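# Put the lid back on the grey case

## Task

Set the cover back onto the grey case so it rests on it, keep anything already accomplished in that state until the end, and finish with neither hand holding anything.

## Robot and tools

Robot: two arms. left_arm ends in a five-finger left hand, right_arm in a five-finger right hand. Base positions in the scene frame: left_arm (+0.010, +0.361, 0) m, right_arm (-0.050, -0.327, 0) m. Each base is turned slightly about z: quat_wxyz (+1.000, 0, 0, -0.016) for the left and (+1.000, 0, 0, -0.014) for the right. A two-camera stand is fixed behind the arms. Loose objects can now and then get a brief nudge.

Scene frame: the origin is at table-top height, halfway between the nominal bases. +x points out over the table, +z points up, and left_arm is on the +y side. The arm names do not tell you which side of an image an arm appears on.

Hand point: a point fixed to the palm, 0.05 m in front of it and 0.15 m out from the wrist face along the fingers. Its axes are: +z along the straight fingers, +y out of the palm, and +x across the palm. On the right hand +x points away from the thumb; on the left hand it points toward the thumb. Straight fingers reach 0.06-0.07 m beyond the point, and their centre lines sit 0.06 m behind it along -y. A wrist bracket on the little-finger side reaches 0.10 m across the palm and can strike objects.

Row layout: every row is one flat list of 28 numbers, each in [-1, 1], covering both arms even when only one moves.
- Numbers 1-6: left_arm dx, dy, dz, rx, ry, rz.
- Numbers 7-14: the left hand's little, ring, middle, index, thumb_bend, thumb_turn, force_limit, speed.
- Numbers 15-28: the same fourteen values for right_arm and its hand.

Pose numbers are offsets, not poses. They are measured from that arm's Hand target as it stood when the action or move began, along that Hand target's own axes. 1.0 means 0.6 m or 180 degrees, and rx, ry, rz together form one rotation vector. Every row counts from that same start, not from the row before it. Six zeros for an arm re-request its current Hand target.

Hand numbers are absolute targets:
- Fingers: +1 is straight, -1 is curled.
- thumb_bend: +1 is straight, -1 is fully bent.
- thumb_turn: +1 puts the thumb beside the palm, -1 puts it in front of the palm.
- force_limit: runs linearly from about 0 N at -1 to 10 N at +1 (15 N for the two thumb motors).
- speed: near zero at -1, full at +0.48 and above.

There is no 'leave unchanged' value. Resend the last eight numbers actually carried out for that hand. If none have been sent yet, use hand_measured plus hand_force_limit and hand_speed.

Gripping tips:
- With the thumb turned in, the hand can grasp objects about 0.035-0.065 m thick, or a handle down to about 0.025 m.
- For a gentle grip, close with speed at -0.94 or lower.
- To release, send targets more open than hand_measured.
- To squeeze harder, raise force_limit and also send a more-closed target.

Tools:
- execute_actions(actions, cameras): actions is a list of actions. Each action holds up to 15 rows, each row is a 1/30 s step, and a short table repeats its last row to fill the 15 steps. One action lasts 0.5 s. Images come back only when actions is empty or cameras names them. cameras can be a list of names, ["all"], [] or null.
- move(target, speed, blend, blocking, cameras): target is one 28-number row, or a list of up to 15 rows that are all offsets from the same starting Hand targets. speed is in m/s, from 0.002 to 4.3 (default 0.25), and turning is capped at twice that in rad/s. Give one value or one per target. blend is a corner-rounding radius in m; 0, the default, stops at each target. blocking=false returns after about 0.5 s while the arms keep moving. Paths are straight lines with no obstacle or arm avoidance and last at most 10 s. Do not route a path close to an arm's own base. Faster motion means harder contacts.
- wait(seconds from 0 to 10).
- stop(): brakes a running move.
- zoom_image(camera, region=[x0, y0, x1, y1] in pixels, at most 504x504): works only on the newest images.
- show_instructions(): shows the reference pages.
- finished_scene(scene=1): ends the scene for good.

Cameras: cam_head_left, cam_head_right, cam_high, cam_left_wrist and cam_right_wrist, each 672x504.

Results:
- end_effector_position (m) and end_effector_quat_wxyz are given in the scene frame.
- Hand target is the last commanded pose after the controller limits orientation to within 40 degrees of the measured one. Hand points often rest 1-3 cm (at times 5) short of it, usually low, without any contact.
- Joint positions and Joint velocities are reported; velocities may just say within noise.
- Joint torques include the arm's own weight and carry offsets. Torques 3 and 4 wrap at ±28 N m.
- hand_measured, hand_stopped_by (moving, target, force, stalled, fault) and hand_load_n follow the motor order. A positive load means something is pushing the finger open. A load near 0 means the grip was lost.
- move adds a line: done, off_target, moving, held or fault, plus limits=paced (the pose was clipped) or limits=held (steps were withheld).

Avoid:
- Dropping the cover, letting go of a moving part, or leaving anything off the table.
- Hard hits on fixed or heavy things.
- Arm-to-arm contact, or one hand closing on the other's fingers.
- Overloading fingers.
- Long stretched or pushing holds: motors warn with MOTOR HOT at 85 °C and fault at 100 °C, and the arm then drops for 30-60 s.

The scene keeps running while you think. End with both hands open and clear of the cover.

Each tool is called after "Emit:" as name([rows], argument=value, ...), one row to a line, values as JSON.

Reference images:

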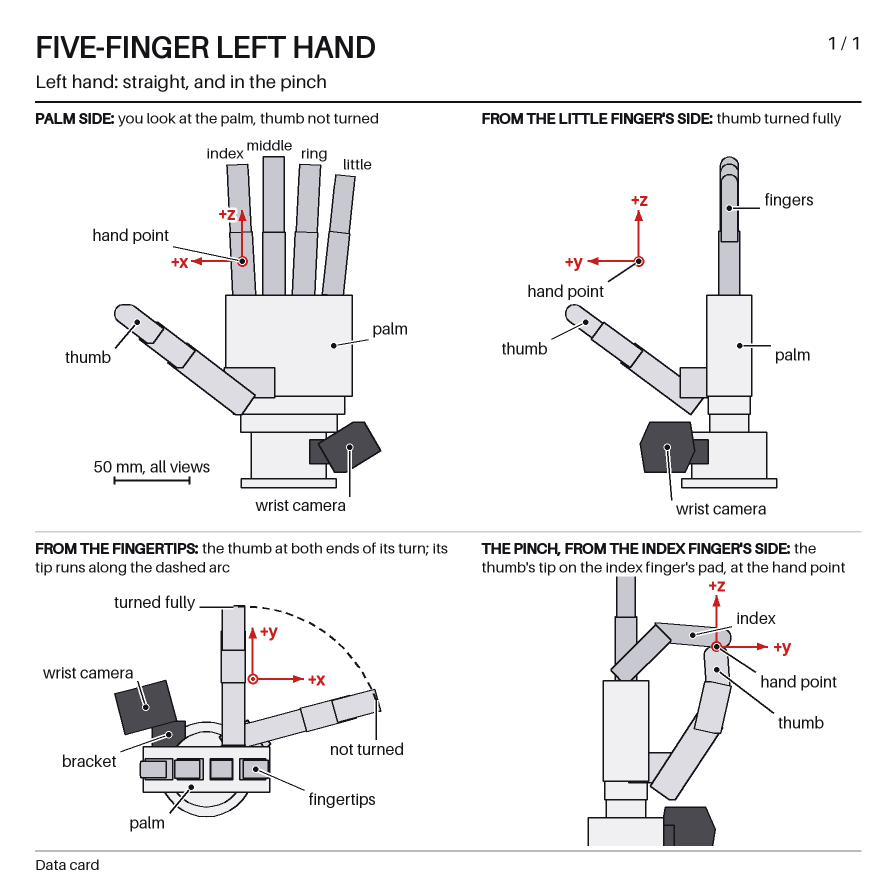

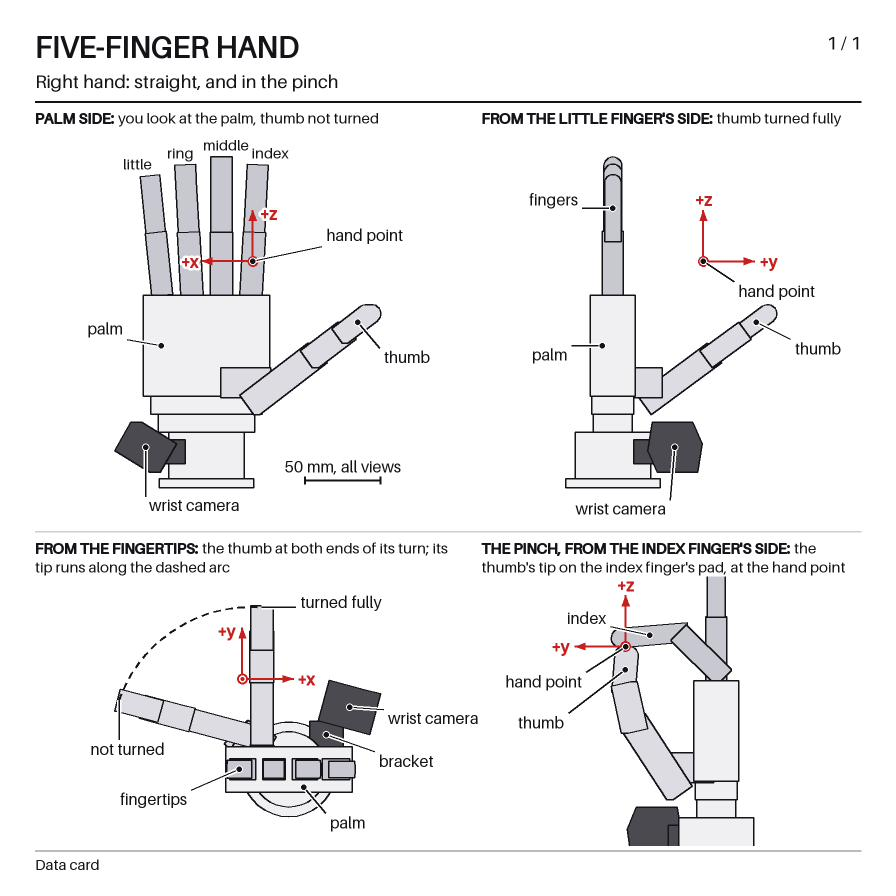

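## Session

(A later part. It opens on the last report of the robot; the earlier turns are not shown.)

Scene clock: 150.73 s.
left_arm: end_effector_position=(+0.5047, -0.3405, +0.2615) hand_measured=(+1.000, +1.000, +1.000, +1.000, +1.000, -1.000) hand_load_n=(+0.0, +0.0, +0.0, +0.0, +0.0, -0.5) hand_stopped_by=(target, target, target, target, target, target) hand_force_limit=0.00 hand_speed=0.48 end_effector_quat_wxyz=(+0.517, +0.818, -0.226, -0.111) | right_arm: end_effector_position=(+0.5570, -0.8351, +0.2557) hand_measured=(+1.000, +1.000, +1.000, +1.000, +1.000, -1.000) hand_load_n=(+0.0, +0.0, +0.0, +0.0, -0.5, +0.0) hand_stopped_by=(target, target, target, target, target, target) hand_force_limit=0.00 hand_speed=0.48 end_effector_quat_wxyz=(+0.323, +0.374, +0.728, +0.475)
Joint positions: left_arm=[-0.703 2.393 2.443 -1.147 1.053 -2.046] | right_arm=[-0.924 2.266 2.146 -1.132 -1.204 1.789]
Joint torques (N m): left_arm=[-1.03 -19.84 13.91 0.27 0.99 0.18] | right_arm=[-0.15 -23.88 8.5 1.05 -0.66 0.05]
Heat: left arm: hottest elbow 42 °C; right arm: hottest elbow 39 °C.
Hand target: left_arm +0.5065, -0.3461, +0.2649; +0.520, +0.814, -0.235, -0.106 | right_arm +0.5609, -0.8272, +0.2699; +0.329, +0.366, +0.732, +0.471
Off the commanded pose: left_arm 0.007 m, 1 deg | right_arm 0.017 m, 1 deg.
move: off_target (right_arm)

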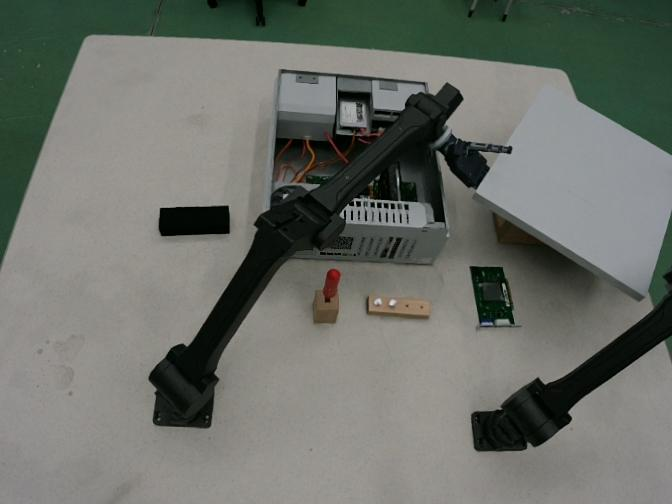

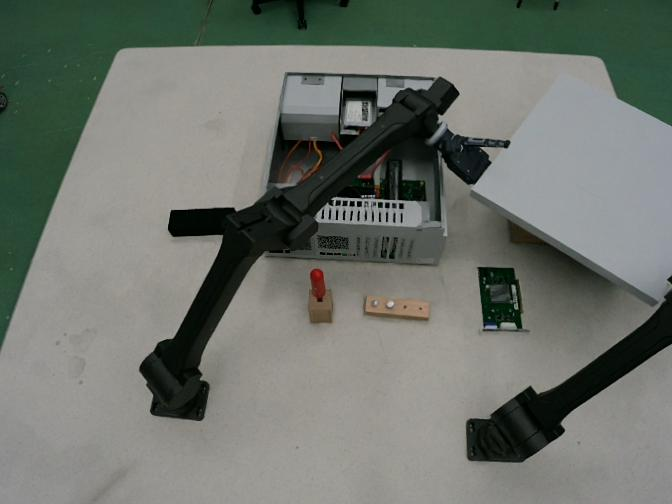

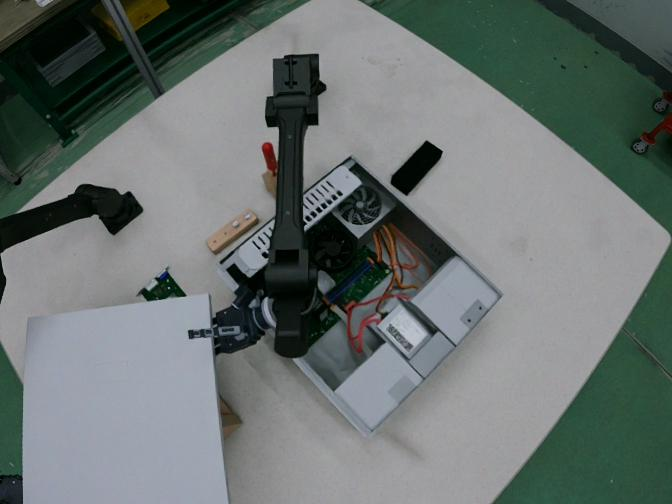

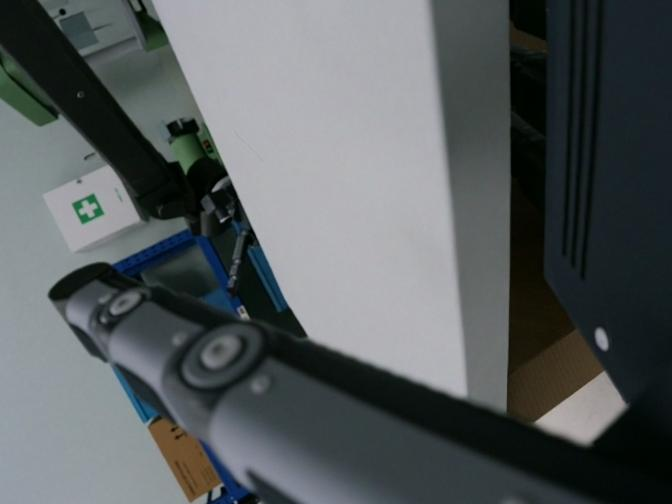

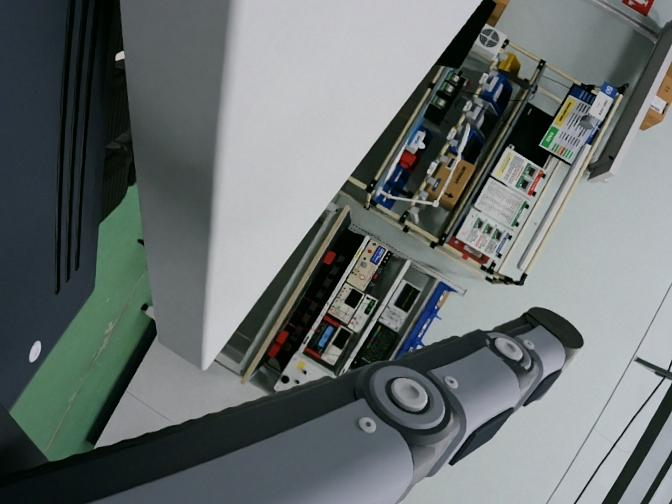

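Emit:
move(target=[0.0036,0.0449,-0.0219,0,0,0,1,1,1,1,1,-1,0,0.48,-0.0068,0.0466,-0.0169,0,0,0,1,1,1,1,1,-1,0,0.48], speed=0.05, cameras=["cam_left_wrist","cam_right_wrist","cam_head_left"])

Scene clock: 153.03 s.
left_arm: end_effector_position=(+0.5054, -0.3409, +0.2743) hand_measured=(+1.000, +1.000, +1.000, +1.000, +1.000, -1.000) hand_load_n=(+0.0, +0.0, +0.0, +0.0, +0.0, +0.0) hand_stopped_by=(target, target, target, target, target, target) hand_force_limit=0.00 hand_speed=0.48 end_effector_quat_wxyz=(+0.512, +0.822, -0.221, -0.118) | right_arm: end_effector_position=(+0.5546, -0.8320, +0.2589) hand_measured=(+1.000, +1.000, +1.000, +1.000, +1.000, -1.000) hand_load_n=(+0.0, +0.0, +0.0, +0.0, +0.0, +0.0) hand_stopped_by=(target, target, target, target, target, target) hand_force_limit=0.00 hand_speed=0.48 end_effector_quat_wxyz=(+0.311, +0.383, +0.726, +0.479)
Joint positions: left_arm=[-0.703 2.416 2.527 -1.231 1.05 -2.043] | right_arm=[-0.924 2.257 2.146 -1.171 -1.2 1.789]
Joint torques (N m): left_arm=[-0.85 -21.54 14.75 0.61 1.14 0.06] | right_arm=[-0.15 -24.47 12.05 0.14 -0.89 0.09]
Heat: left arm: hottest elbow 42 °C; right arm: hottest elbow 39 °C.
Hand target: left_arm +0.5065, -0.3461, +0.2950; +0.520, +0.814, -0.235, -0.106 | right_arm +0.5609, -0.8272, +0.3000; +0.329, +0.366, +0.732, +0.471
Off the commanded pose: left_arm 0.021 m, 2 deg | right_arm 0.042 m, 3 deg.
move: off_target (left_arm, right_arm)
Images, in order (width x height): cam_head_left 672x504, cam_left_wrist 672x504, cam_right_wrist 672x504.

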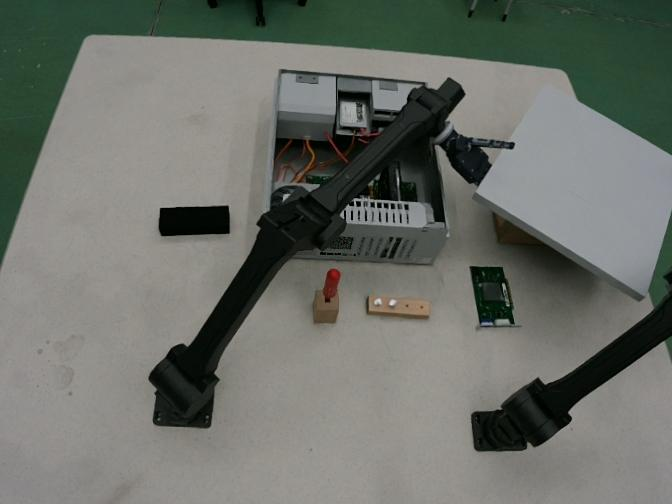

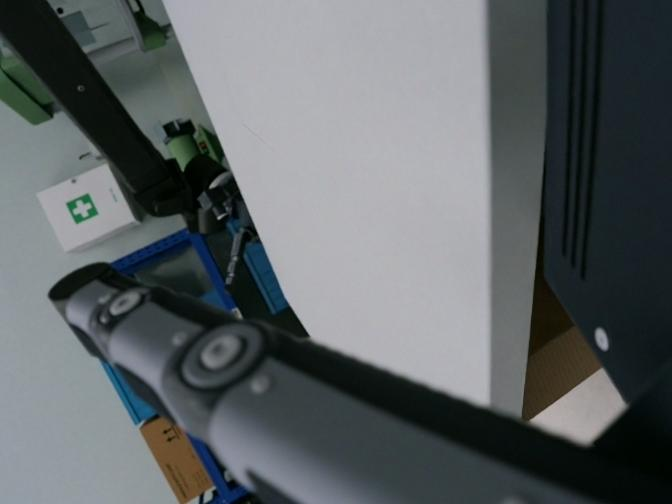

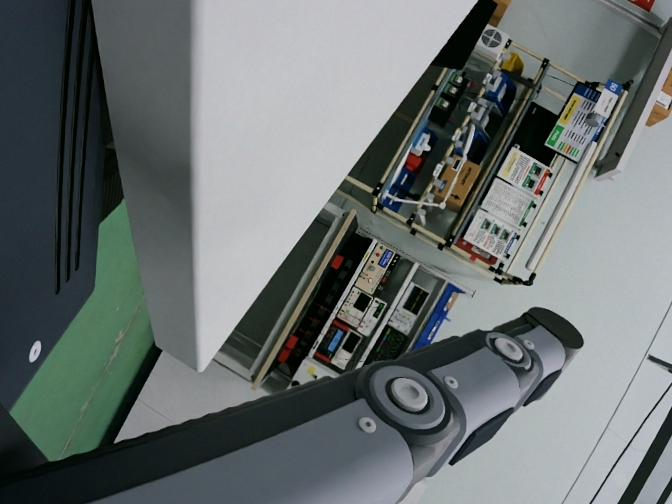

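Emit:
move(target=[0,0,0,0,0,0,1,1,1,1,-0.6,-1,-0.6,-0.85,0,0,0,0,0,0,1,1,1,1,-0.6,-1,-0.6,-0.85], speed=0.05, cameras=["all"])

Scene clock: 158.50 s.
left_arm: end_effector_position=(+0.5055, -0.3411, +0.2743) hand_measured=(+1.000, +1.000, +1.000, +1.000, -0.054, -1.000) hand_load_n=(-0.5, +0.0, +0.0, +0.0, +0.0, +0.0) hand_stopped_by=(target, target, target, target, moving, target) hand_force_limit=-0.60 hand_speed=-0.85 end_effector_quat_wxyz=(+0.511, +0.822, -0.222, -0.119) | right_arm: end_effector_position=(+0.5546, -0.8320, +0.2588) hand_measured=(+1.000, +1.000, +1.000, +1.000, -0.054, -1.000) hand_load_n=(+0.0, +0.0, +0.0, +0.0, +0.0, +0.0) hand_stopped_by=(target, target, target, target, moving, target) hand_force_limit=-0.60 hand_speed=-0.85 end_effector_quat_wxyz=(+0.311, +0.383, +0.726, +0.479)
Joint positions: left_arm=[-0.703 2.422 2.54 -1.242 1.05 -2.039] | right_arm=[-0.924 2.257 2.146 -1.172 -1.2 1.789]
Joint torques (N m): left_arm=[-0.5 -20.84 14.87 0.4 1.16 0.09] | right_arm=[-0.21 -24.41 12.04 0.12 -0.89 0.08]
Heat: left arm: hottest elbow 43 °C; right arm: hottest elbow 40 °C.
Hand target: left_arm +0.5065, -0.3461, +0.2950; +0.520, +0.814, -0.235, -0.106 | right_arm +0.5609, -0.8272, +0.3000; +0.329, +0.366, +0.732, +0.471
Off the commanded pose: left_arm 0.021 m, 2 deg | right_arm 0.042 m, 3 deg.
move: moving (left_arm, right_arm; no rest 5 s after the path's end)

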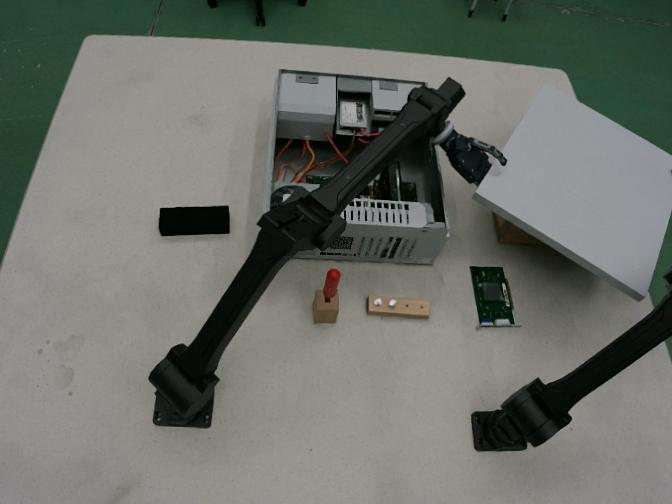

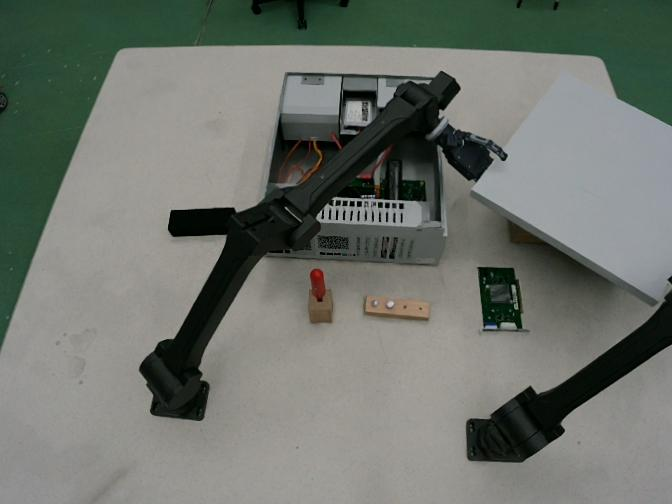

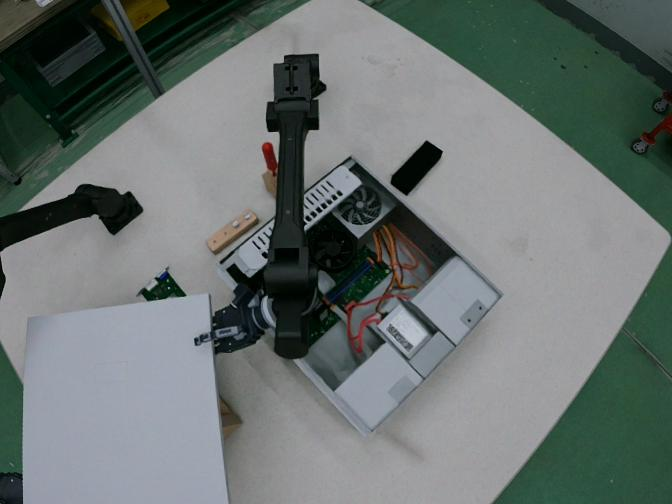

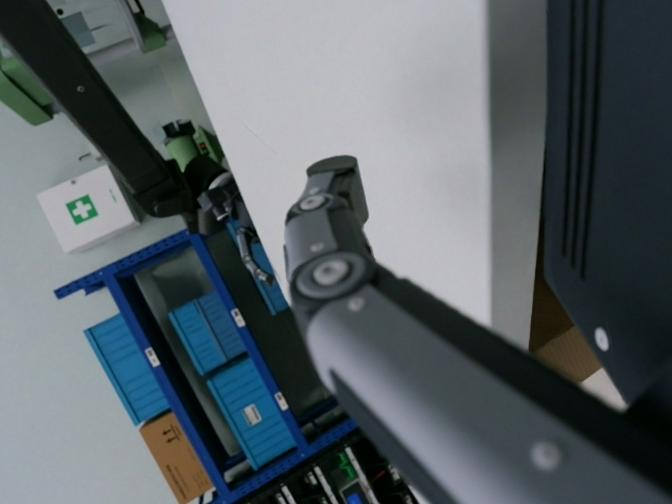

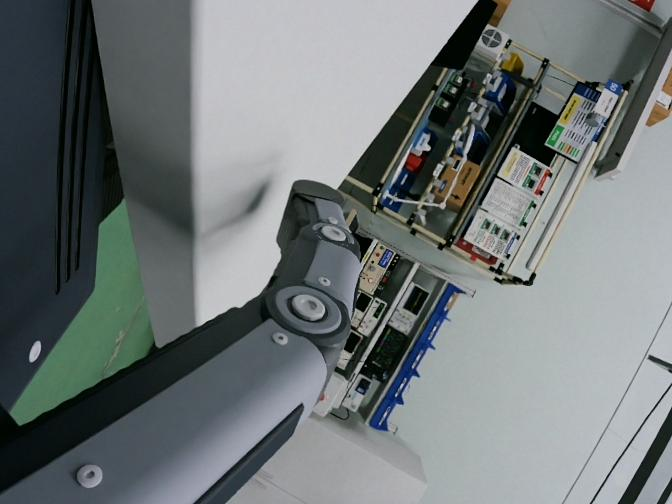

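Emit:
wait(seconds=3, cameras=["cam_left_wrist","cam_right_wrist"])

Scene clock: 161.73 s.
left_arm: end_effector_position=(+0.5053, -0.3411, +0.2746) hand_measured=(+1.000, +1.000, +1.000, +1.000, -0.510, -1.000) hand_load_n=(+0.0, +0.0, +0.0, +0.0, +3.0, +0.5) hand_stopped_by=(target, target, target, target, force, target) hand_force_limit=-0.60 hand_speed=-0.85 end_effector_quat_wxyz=(+0.511, +0.821, -0.224, -0.118) | right_arm: end_effector_position=(+0.5546, -0.8320, +0.2588) hand_measured=(+1.000, +1.000, +1.000, +1.000, -0.174, -1.000) hand_load_n=(+0.0, +0.0, +0.0, +0.0, +3.0, +0.5) hand_stopped_by=(target, target, target, target, force, target) hand_force_limit=-0.60 hand_speed=-0.85 end_effector_quat_wxyz=(+0.311, +0.383, +0.726, +0.479)
Joint positions: left_arm=[-0.703 2.422 2.54 -1.242 1.05 -2.035] | right_arm=[-0.924 2.257 2.146 -1.172 -1.2 1.789]
Joint torques (N m): left_arm=[0.09 -21.36 14.79 0.43 1.13 0.01] | right_arm=[-0.21 -24.29 12.04 0.13 -0.89 0.08]
Heat: left arm: hottest elbow 44 °C; right arm: hottest elbow 40 °C.
Hand target: left_arm +0.5065, -0.3461, +0.2951; +0.520, +0.814, -0.235, -0.106 | right_arm +0.5609, -0.8272, +0.2999; +0.329, +0.366, +0.732, +0.471
Off the commanded pose: left_arm 0.021 m, 2 deg | right_arm 0.042 m, 3 deg.
wait: 3.00 s; at rest by 2.03 s
Images, in order (width x height): cam_left_wrist 672x504, cam_right_wrist 672x504.

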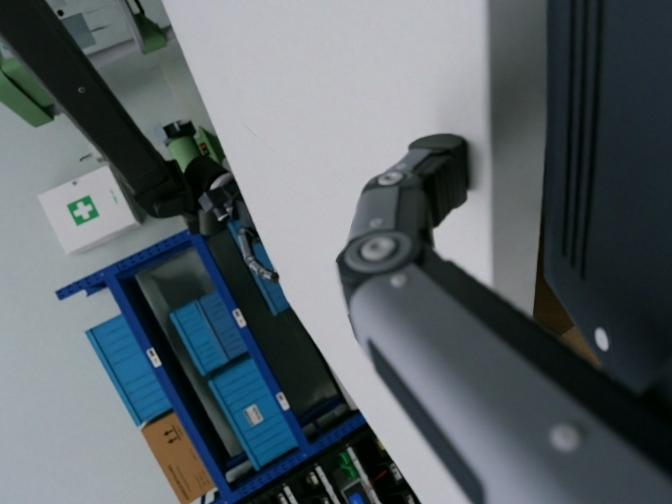

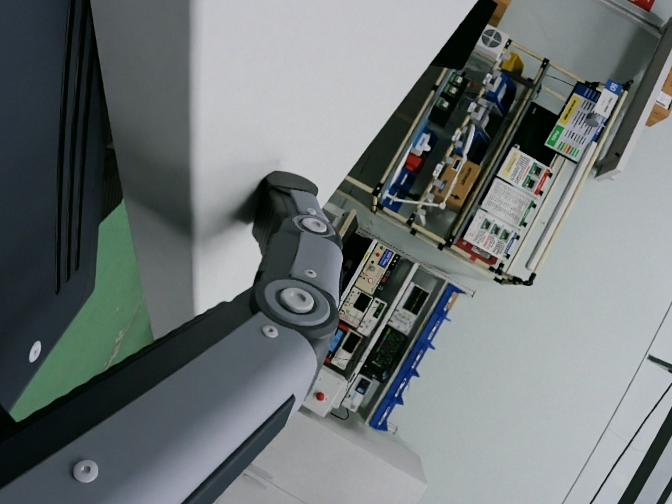

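Emit:
move(target=[0,0,0,0,0,0,1,1,1,1,-0.6,-1,-0.6,-0.85,-0.0057,0.0388,-0.0141,0,0,0,1,1,1,1,-0.6,-1,-0.6,-0.85], speed=0.04, cameras=["cam_left_wrist","cam_right_wrist","cam_head_left"])

Scene clock: 163.37 s.
left_arm: end_effector_position=(+0.5064, -0.3401, +0.2747) hand_measured=(+1.000, +1.000, +1.000, +1.000, -0.510, -1.000) hand_load_n=(+0.0, +0.0, +0.0, +0.0, +2.5, +0.5) hand_stopped_by=(target, target, target, target, force, target) hand_force_limit=-0.60 hand_speed=-0.85 end_effector_quat_wxyz=(+0.512, +0.821, -0.224, -0.116) | right_arm: end_effector_position=(+0.5527, -0.8298, +0.2583) hand_measured=(+1.000, +1.000, +1.000, +1.000, -0.172, -1.000) hand_load_n=(+0.0, +0.0, +0.0, +0.0, +7.0, +2.5) hand_stopped_by=(target, target, target, target, force, target) hand_force_limit=-0.60 hand_speed=-0.85 end_effector_quat_wxyz=(+0.302, +0.389, +0.724, +0.482)
Joint positions: left_arm=[-0.701 2.422 2.54 -1.242 1.05 -2.032] | right_arm=[-0.924 2.254 2.146 -1.202 -1.198 1.784]
Joint torques (N m): left_arm=[-0.97 -21.25 14.9 0.54 1.12 -0.06] | right_arm=[-0.15 -25.52 14.41 -0.44 -0.99 0.19]
Heat: left arm: hottest elbow 44 °C; right arm: hottest elbow 41 °C.
Hand target: left_arm +0.5068, -0.3459, +0.2951; +0.520, +0.814, -0.235, -0.106 | right_arm +0.5610, -0.8270, +0.3251; +0.329, +0.366, +0.732, +0.471
Off the commanded pose: left_arm 0.021 m, 2 deg | right_arm 0.067 m, 4 deg.
move: off_target (left_arm, right_arm)
Images, in order (width x height): cam_head_left 672x504, cam_left_wrist 672x504, cam_right_wrist 672x504.

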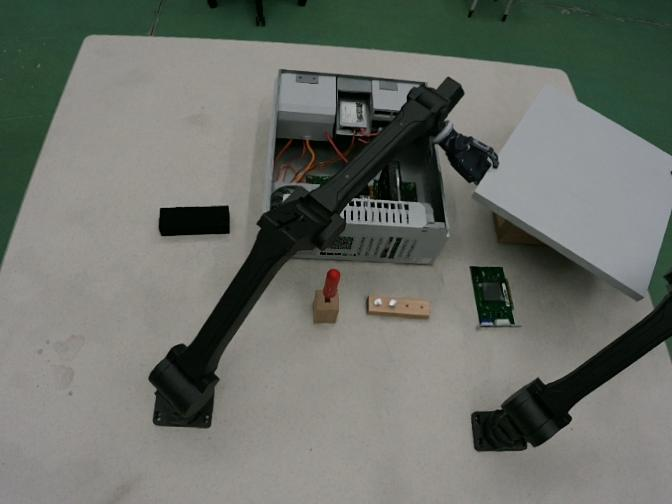

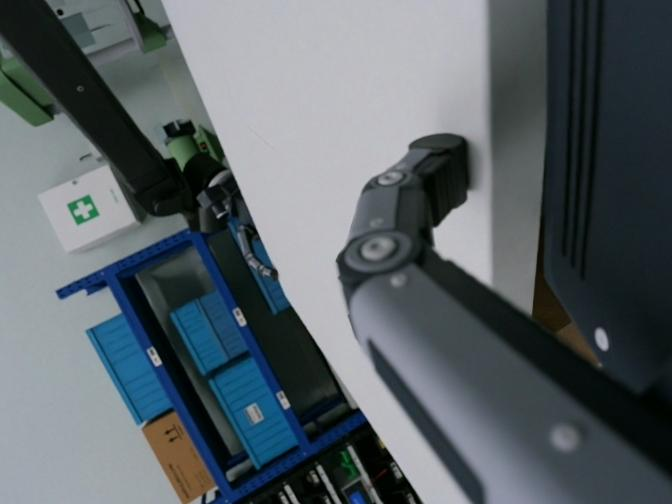

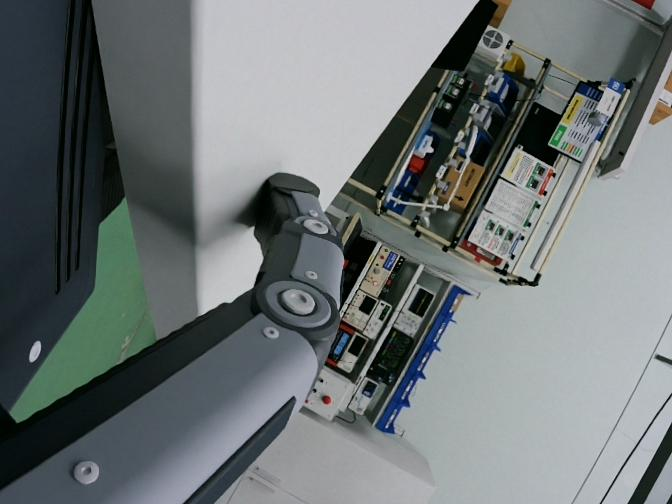

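Emit:
move(target=[0,0,0,0,0,0,1,1,1,1,-0.6,-1,-0.6,-0.85,-0.0045,0.031,-0.0113,0,0,0,1,1,1,1,0.1,-1,-0.6,-0.6], speed=0.04, cameras=["cam_left_wrist","cam_right_wrist","cam_head_left"])

Scene clock: 165.27 s.
left_arm: end_effector_position=(+0.5060, -0.3401, +0.2727) hand_measured=(+1.000, +1.000, +1.000, +1.000, -0.510, -1.000) hand_load_n=(+0.0, +0.0, +0.0, +0.0, +3.0, +0.5) hand_stopped_by=(target, target, target, target, force, target) hand_force_limit=-0.60 hand_speed=-0.85 end_effector_quat_wxyz=(+0.512, +0.820, -0.228, -0.115) | right_arm: end_effector_position=(+0.5509, -0.8280, +0.2701) hand_measured=(+1.000, +1.000, +1.000, +1.000, +0.100, -1.000) hand_load_n=(+0.0, +0.0, +0.0, +0.0, +0.0, +0.0) hand_stopped_by=(target, target, target, target, target, target) hand_force_limit=-0.60 hand_speed=-0.60 end_effector_quat_wxyz=(+0.291, +0.398, +0.723, +0.485)
Joint positions: left_arm=[-0.701 2.425 2.54 -1.243 1.05 -2.021] | right_arm=[-0.925 2.248 2.174 -1.263 -1.191 1.783]
Joint torques (N m): left_arm=[-0.5 -20.78 14.6 0.44 1.14 -0.16] | right_arm=[-0.15 -25.41 15.39 -0.03 -1.31 0.14]
Heat: left arm: hottest elbow 45 °C; right arm: hottest elbow 41 °C.
Hand target: left_arm +0.5065, -0.3461, +0.2950; +0.520, +0.814, -0.235, -0.106 | right_arm +0.5609, -0.8270, +0.3451; +0.329, +0.366, +0.732, +0.471
Off the commanded pose: left_arm 0.023 m, 2 deg | right_arm 0.076 m, 6 deg.
move: off_target (left_arm, right_arm)
Images, in order (width x height): cam_head_left 672x504, cam_left_wrist 672x504, cam_right_wrist 672x504.

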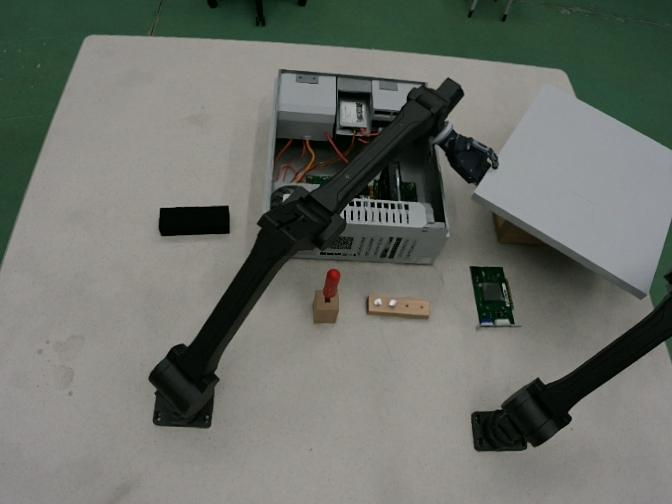

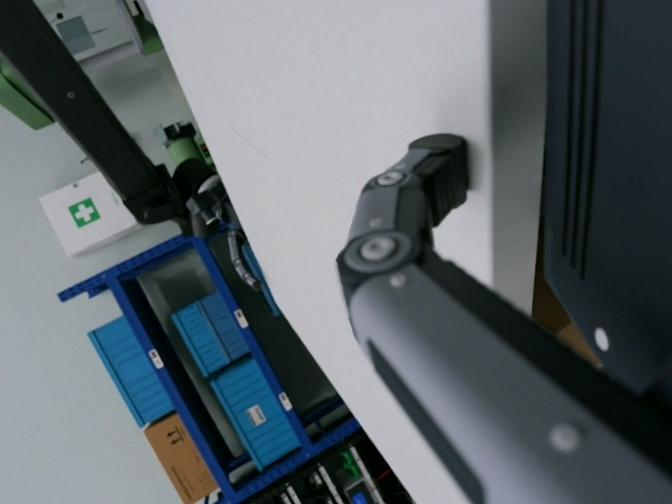

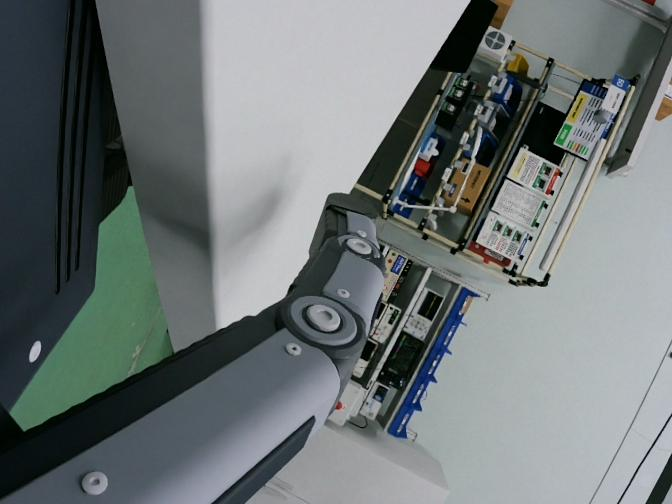

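Emit:
move(target=[0,0,0,0,0,0,1,1,1,1,-0.6,-1,-0.6,-0.85,0,0,0,0,0,0,1,1,1,1,-0.6,-1,-0.6,-0.8], speed=0.04, cameras=["cam_left_wrist","cam_right_wrist","cam_head_left"])

Scene clock: 166.70 s.
left_arm: end_effector_position=(+0.5060, -0.3401, +0.2727) hand_measured=(+1.000, +1.000, +1.000, +1.000, -0.510, -1.000) hand_load_n=(+0.0, +0.0, +0.0, +0.0, +3.0, +0.5) hand_stopped_by=(target, target, target, target, force, target) hand_force_limit=-0.60 hand_speed=-0.85 end_effector_quat_wxyz=(+0.512, +0.820, -0.228, -0.115) | right_arm: end_effector_position=(+0.5509, -0.8280, +0.2700) hand_measured=(+1.000, +1.000, +1.000, +1.000, -0.106, -1.000) hand_load_n=(+0.0, +0.0, +0.0, +0.0, +3.0, +0.5) hand_stopped_by=(target, target, target, target, force, target) hand_force_limit=-0.60 hand_speed=-0.80 end_effector_quat_wxyz=(+0.291, +0.398, +0.723, +0.485)
Joint positions: left_arm=[-0.701 2.425 2.54 -1.243 1.05 -2.021] | right_arm=[-0.925 2.248 2.174 -1.264 -1.191 1.783]
Joint torques (N m): left_arm=[0.44 -21.42 14.35 0.51 1.11 -0.15] | right_arm=[-0.21 -25.41 15.47 -0.06 -1.32 0.14]
Heat: left arm: hottest elbow 45 °C; right arm: hottest elbow 41 °C.
Hand target: left_arm +0.5065, -0.3461, +0.2950; +0.520, +0.814, -0.235, -0.106 | right_arm +0.5609, -0.8270, +0.3451; +0.329, +0.366, +0.732, +0.471
Off the commanded pose: left_arm 0.023 m, 2 deg | right_arm 0.076 m, 6 deg.
move: off_target (left_arm, right_arm)
Images, in order (width x height): cam_head_left 672x504, cam_left_wrist 672x504, cam_right_wrist 672x504.

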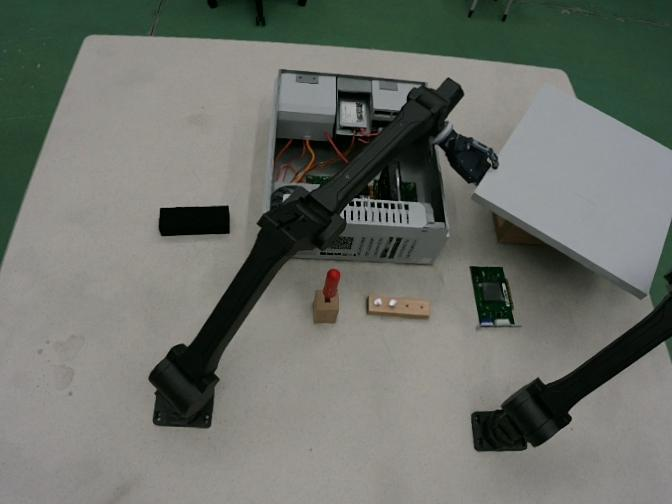

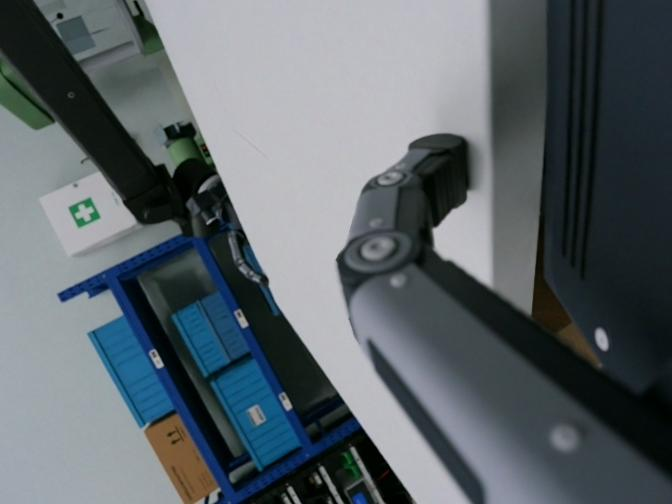

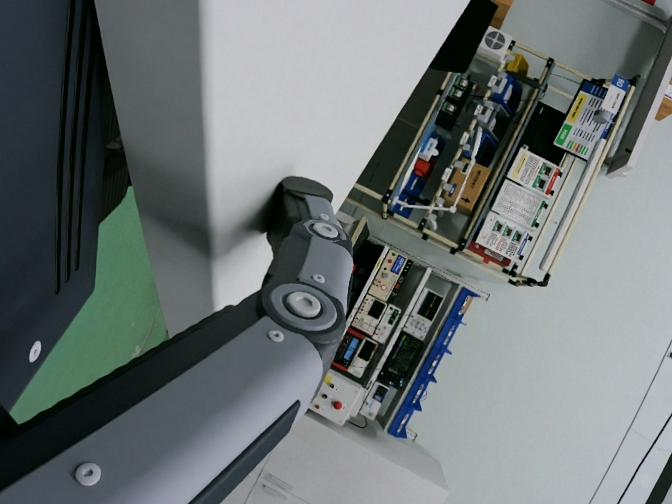

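Emit:
move(target=[0.006,0.0748,-0.0365,0,0,0,1,1,1,1,-0.6,-1,-0.6,-0.85,-0.0113,0.0776,-0.0282,0,0,0,1,1,1,1,-0.6,-1,-0.6,-0.8], speed=0.04, cameras=["all"])

Scene clock: 170.10 s.
left_arm: end_effector_position=(+0.5114, -0.3429, +0.2978) hand_measured=(+1.000, +1.000, +1.000, +1.000, -0.510, -1.000) hand_load_n=(+0.0, +0.0, +0.5, +0.0, +2.0, +0.5) hand_stopped_by=(target, target, target, target, force, target) hand_force_limit=-0.60 hand_speed=-0.85 end_effector_quat_wxyz=(+0.503, +0.829, -0.208, -0.129) | right_arm: end_effector_position=(+0.5529, -0.8309, +0.3402) hand_measured=(+1.000, +1.000, +1.000, +1.000, -0.106, -1.000) hand_load_n=(+0.0, +0.0, +0.0, +0.0, +0.0, +0.0) hand_stopped_by=(target, target, target, target, force, target) hand_force_limit=-0.60 hand_speed=-0.80 end_effector_quat_wxyz=(+0.303, +0.391, +0.725, +0.479)
Joint positions: left_arm=[-0.701 2.528 2.817 -1.436 1.041 -2.056] | right_arm=[-0.925 2.254 2.364 -1.414 -1.191 1.788]
Joint torques (N m): left_arm=[-0.26 -23.36 15.79 0.61 1.47 0.1] | right_arm=[-0.15 -23.47 15.41 0.03 -1.3 0.16]
Heat: left arm: hottest elbow 46 °C; right arm: hottest elbow 42 °C.
Hand target: left_arm +0.5065, -0.3461, +0.3451; +0.520, +0.814, -0.235, -0.106 | right_arm +0.5610, -0.8270, +0.3949; +0.329, +0.366, +0.732, +0.472
Off the commanded pose: left_arm 0.048 m, 5 deg | right_arm 0.056 m, 4 deg.
move: off_target (left_arm, right_arm)

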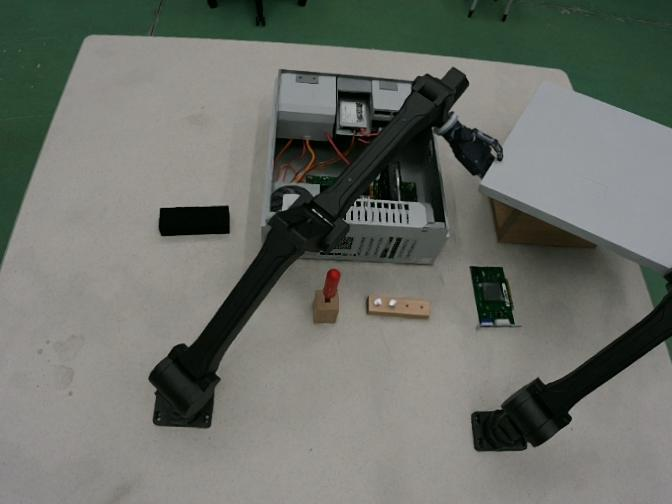

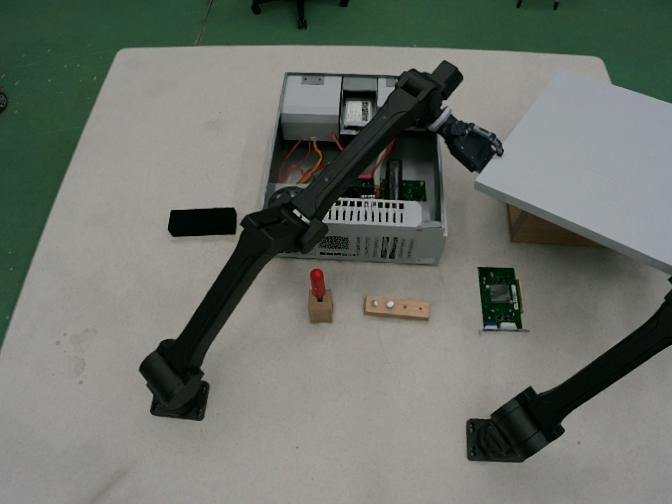

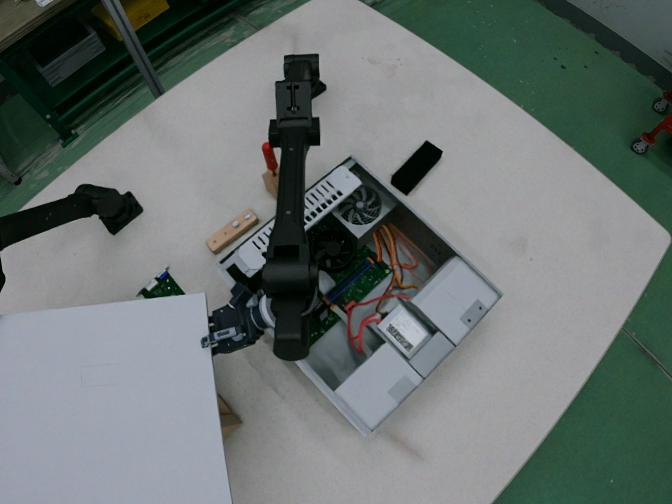

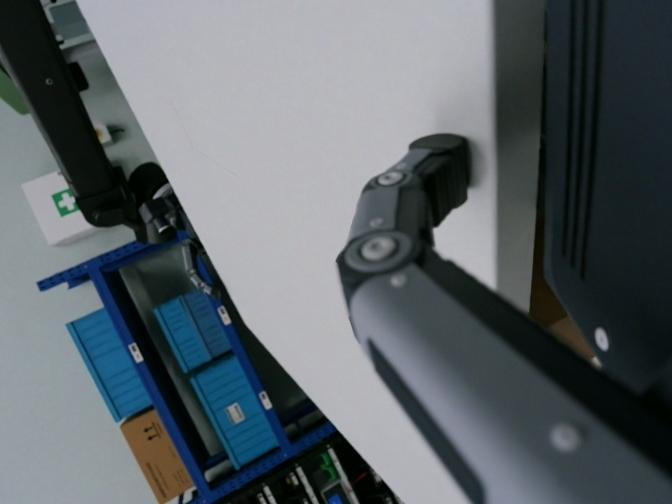

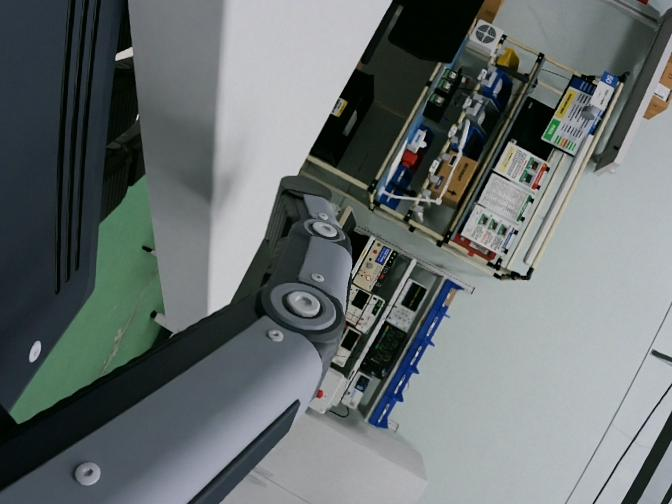

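Emit:
move(target=[0.0048,0.0598,-0.0292,0,0,0,1,1,1,1,-0.6,-1,-0.6,-0.85,0,0,0,0,0,0,1,1,1,1,-0.6,-1,-0.6,-0.8], speed=0.04, cameras=["all"])

Scene clock: 172.07 s.
left_arm: end_effector_position=(+0.5130, -0.3424, +0.3125) hand_measured=(+1.000, +1.000, +1.000, +1.000, -0.512, -1.000) hand_load_n=(+0.0, +0.0, +0.0, +0.0, +0.0, +0.0) hand_stopped_by=(target, target, target, target, force, target) hand_force_limit=-0.60 hand_speed=-0.85 end_effector_quat_wxyz=(+0.504, +0.831, -0.195, -0.131) | right_arm: end_effector_position=(+0.5530, -0.8310, +0.3393) hand_measured=(+1.000, +1.000, +1.000, +1.000, -0.106, -1.000) hand_load_n=(+0.0, +0.0, +0.0, +0.0, +0.0, +0.0) hand_stopped_by=(target, target, target, target, force, target) hand_force_limit=-0.60 hand_speed=-0.80 end_effector_quat_wxyz=(+0.301, +0.392, +0.725, +0.480)
Joint positions: left_arm=[-0.701 2.529 2.855 -1.45 1.039 -2.102] | right_arm=[-0.925 2.256 2.364 -1.416 -1.191 1.788]
Joint torques (N m): left_arm=[-1.14 -24.64 15.45 1.66 1.39 0.01] | right_arm=[-0.21 -23.53 15.51 0.02 -1.3 0.15]
Heat: left arm: hottest elbow 46 °C; right arm: hottest elbow 42 °C.
Hand target: left_arm +0.5066, -0.3461, +0.3850; +0.520, +0.814, -0.235, -0.106 | right_arm +0.5610, -0.8270, +0.3949; +0.329, +0.366, +0.732, +0.472
Off the commanded pose: left_arm 0.073 m, 6 deg | right_arm 0.056 m, 4 deg.
elbow stopped short (left arm): the move would have taken joint 3 (elbow) straighter than the controller allows.
joint sent to its limit (left arm) — joint 6 (wrist roll), lower limit. The joint targets are off in position and orientation.
move: off_target (left_arm, right_arm)

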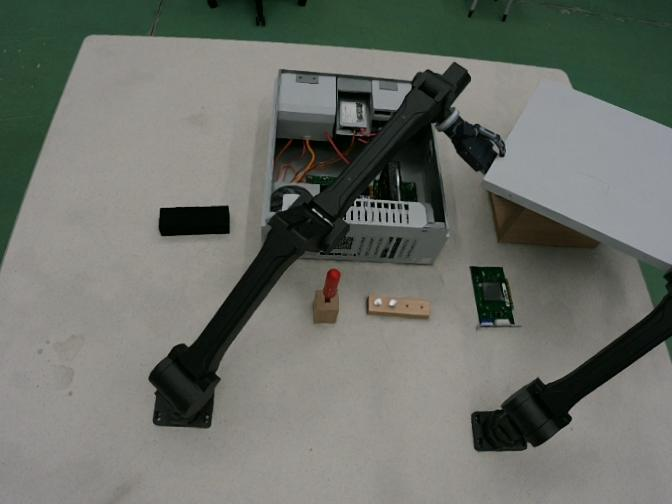

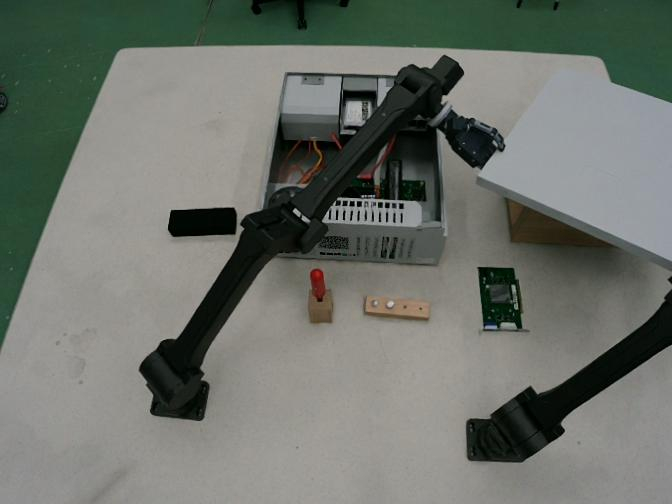

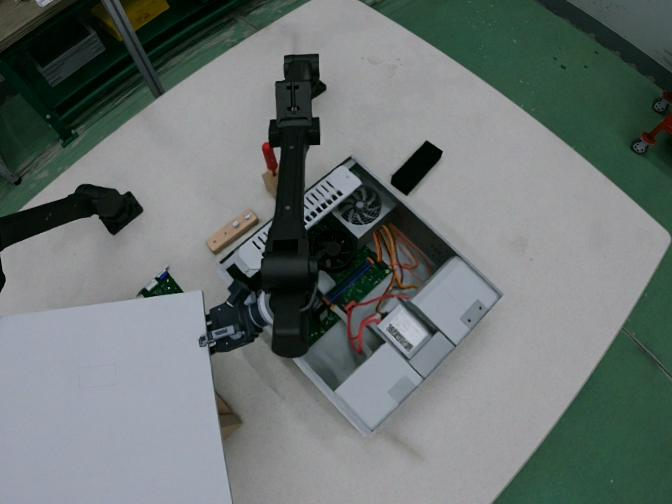

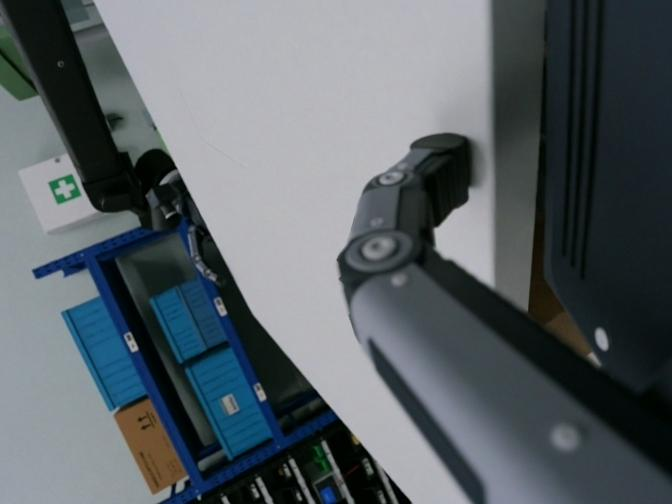

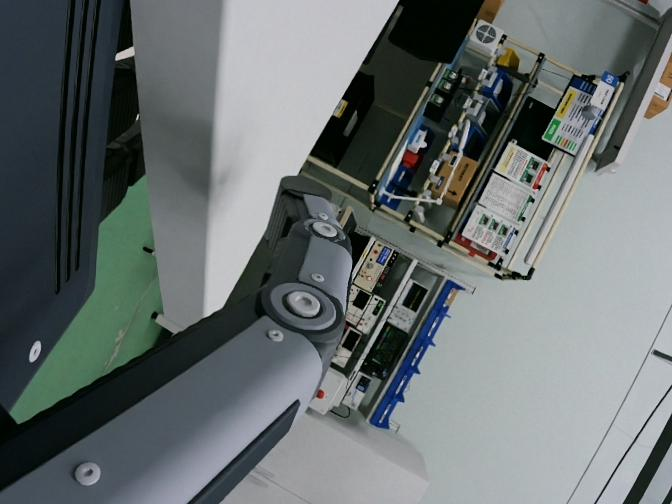

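Emit:
zoom_image(camera="cam_head_left", region=[470, 60, 672, 300])

Emit:
zoom_image(camera="cam_head_right", region=[470, 50, 672, 290])

Emit:
zoom_image(camera="cam_high", region=[0, 260, 280, 504])

Scaled by 2.100 from the camera's 672x504 image, which has a finer 960x720 frame.

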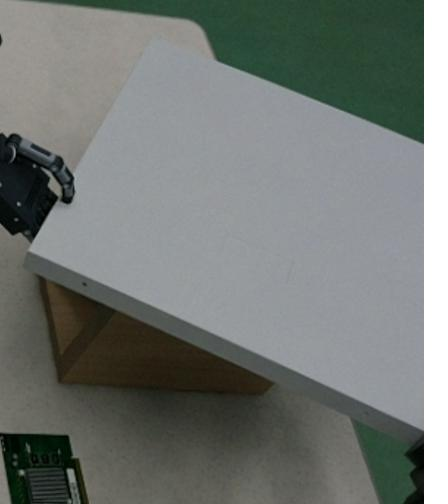

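Scaled by 2.100 from the camera's 672x504 image, which has a finer 960x720 frame.

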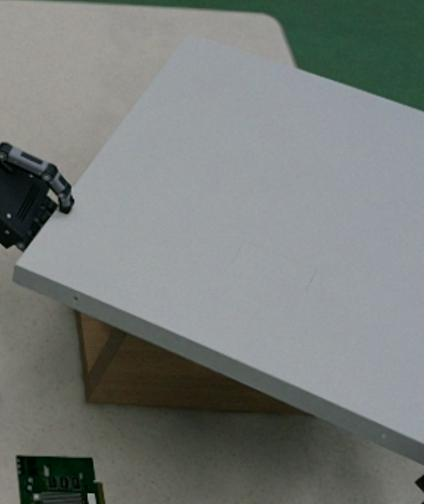

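Scaled by 1.800 from the camera's 672x504 image, which has a finer 960x720 frame.

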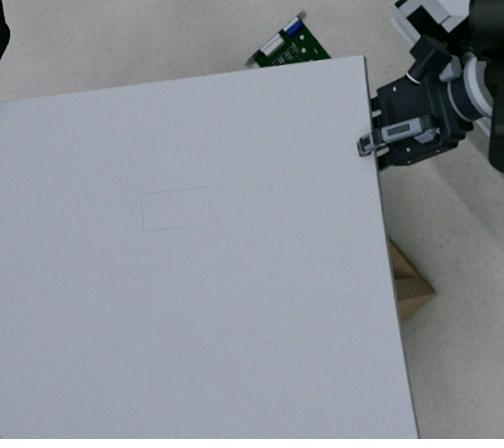

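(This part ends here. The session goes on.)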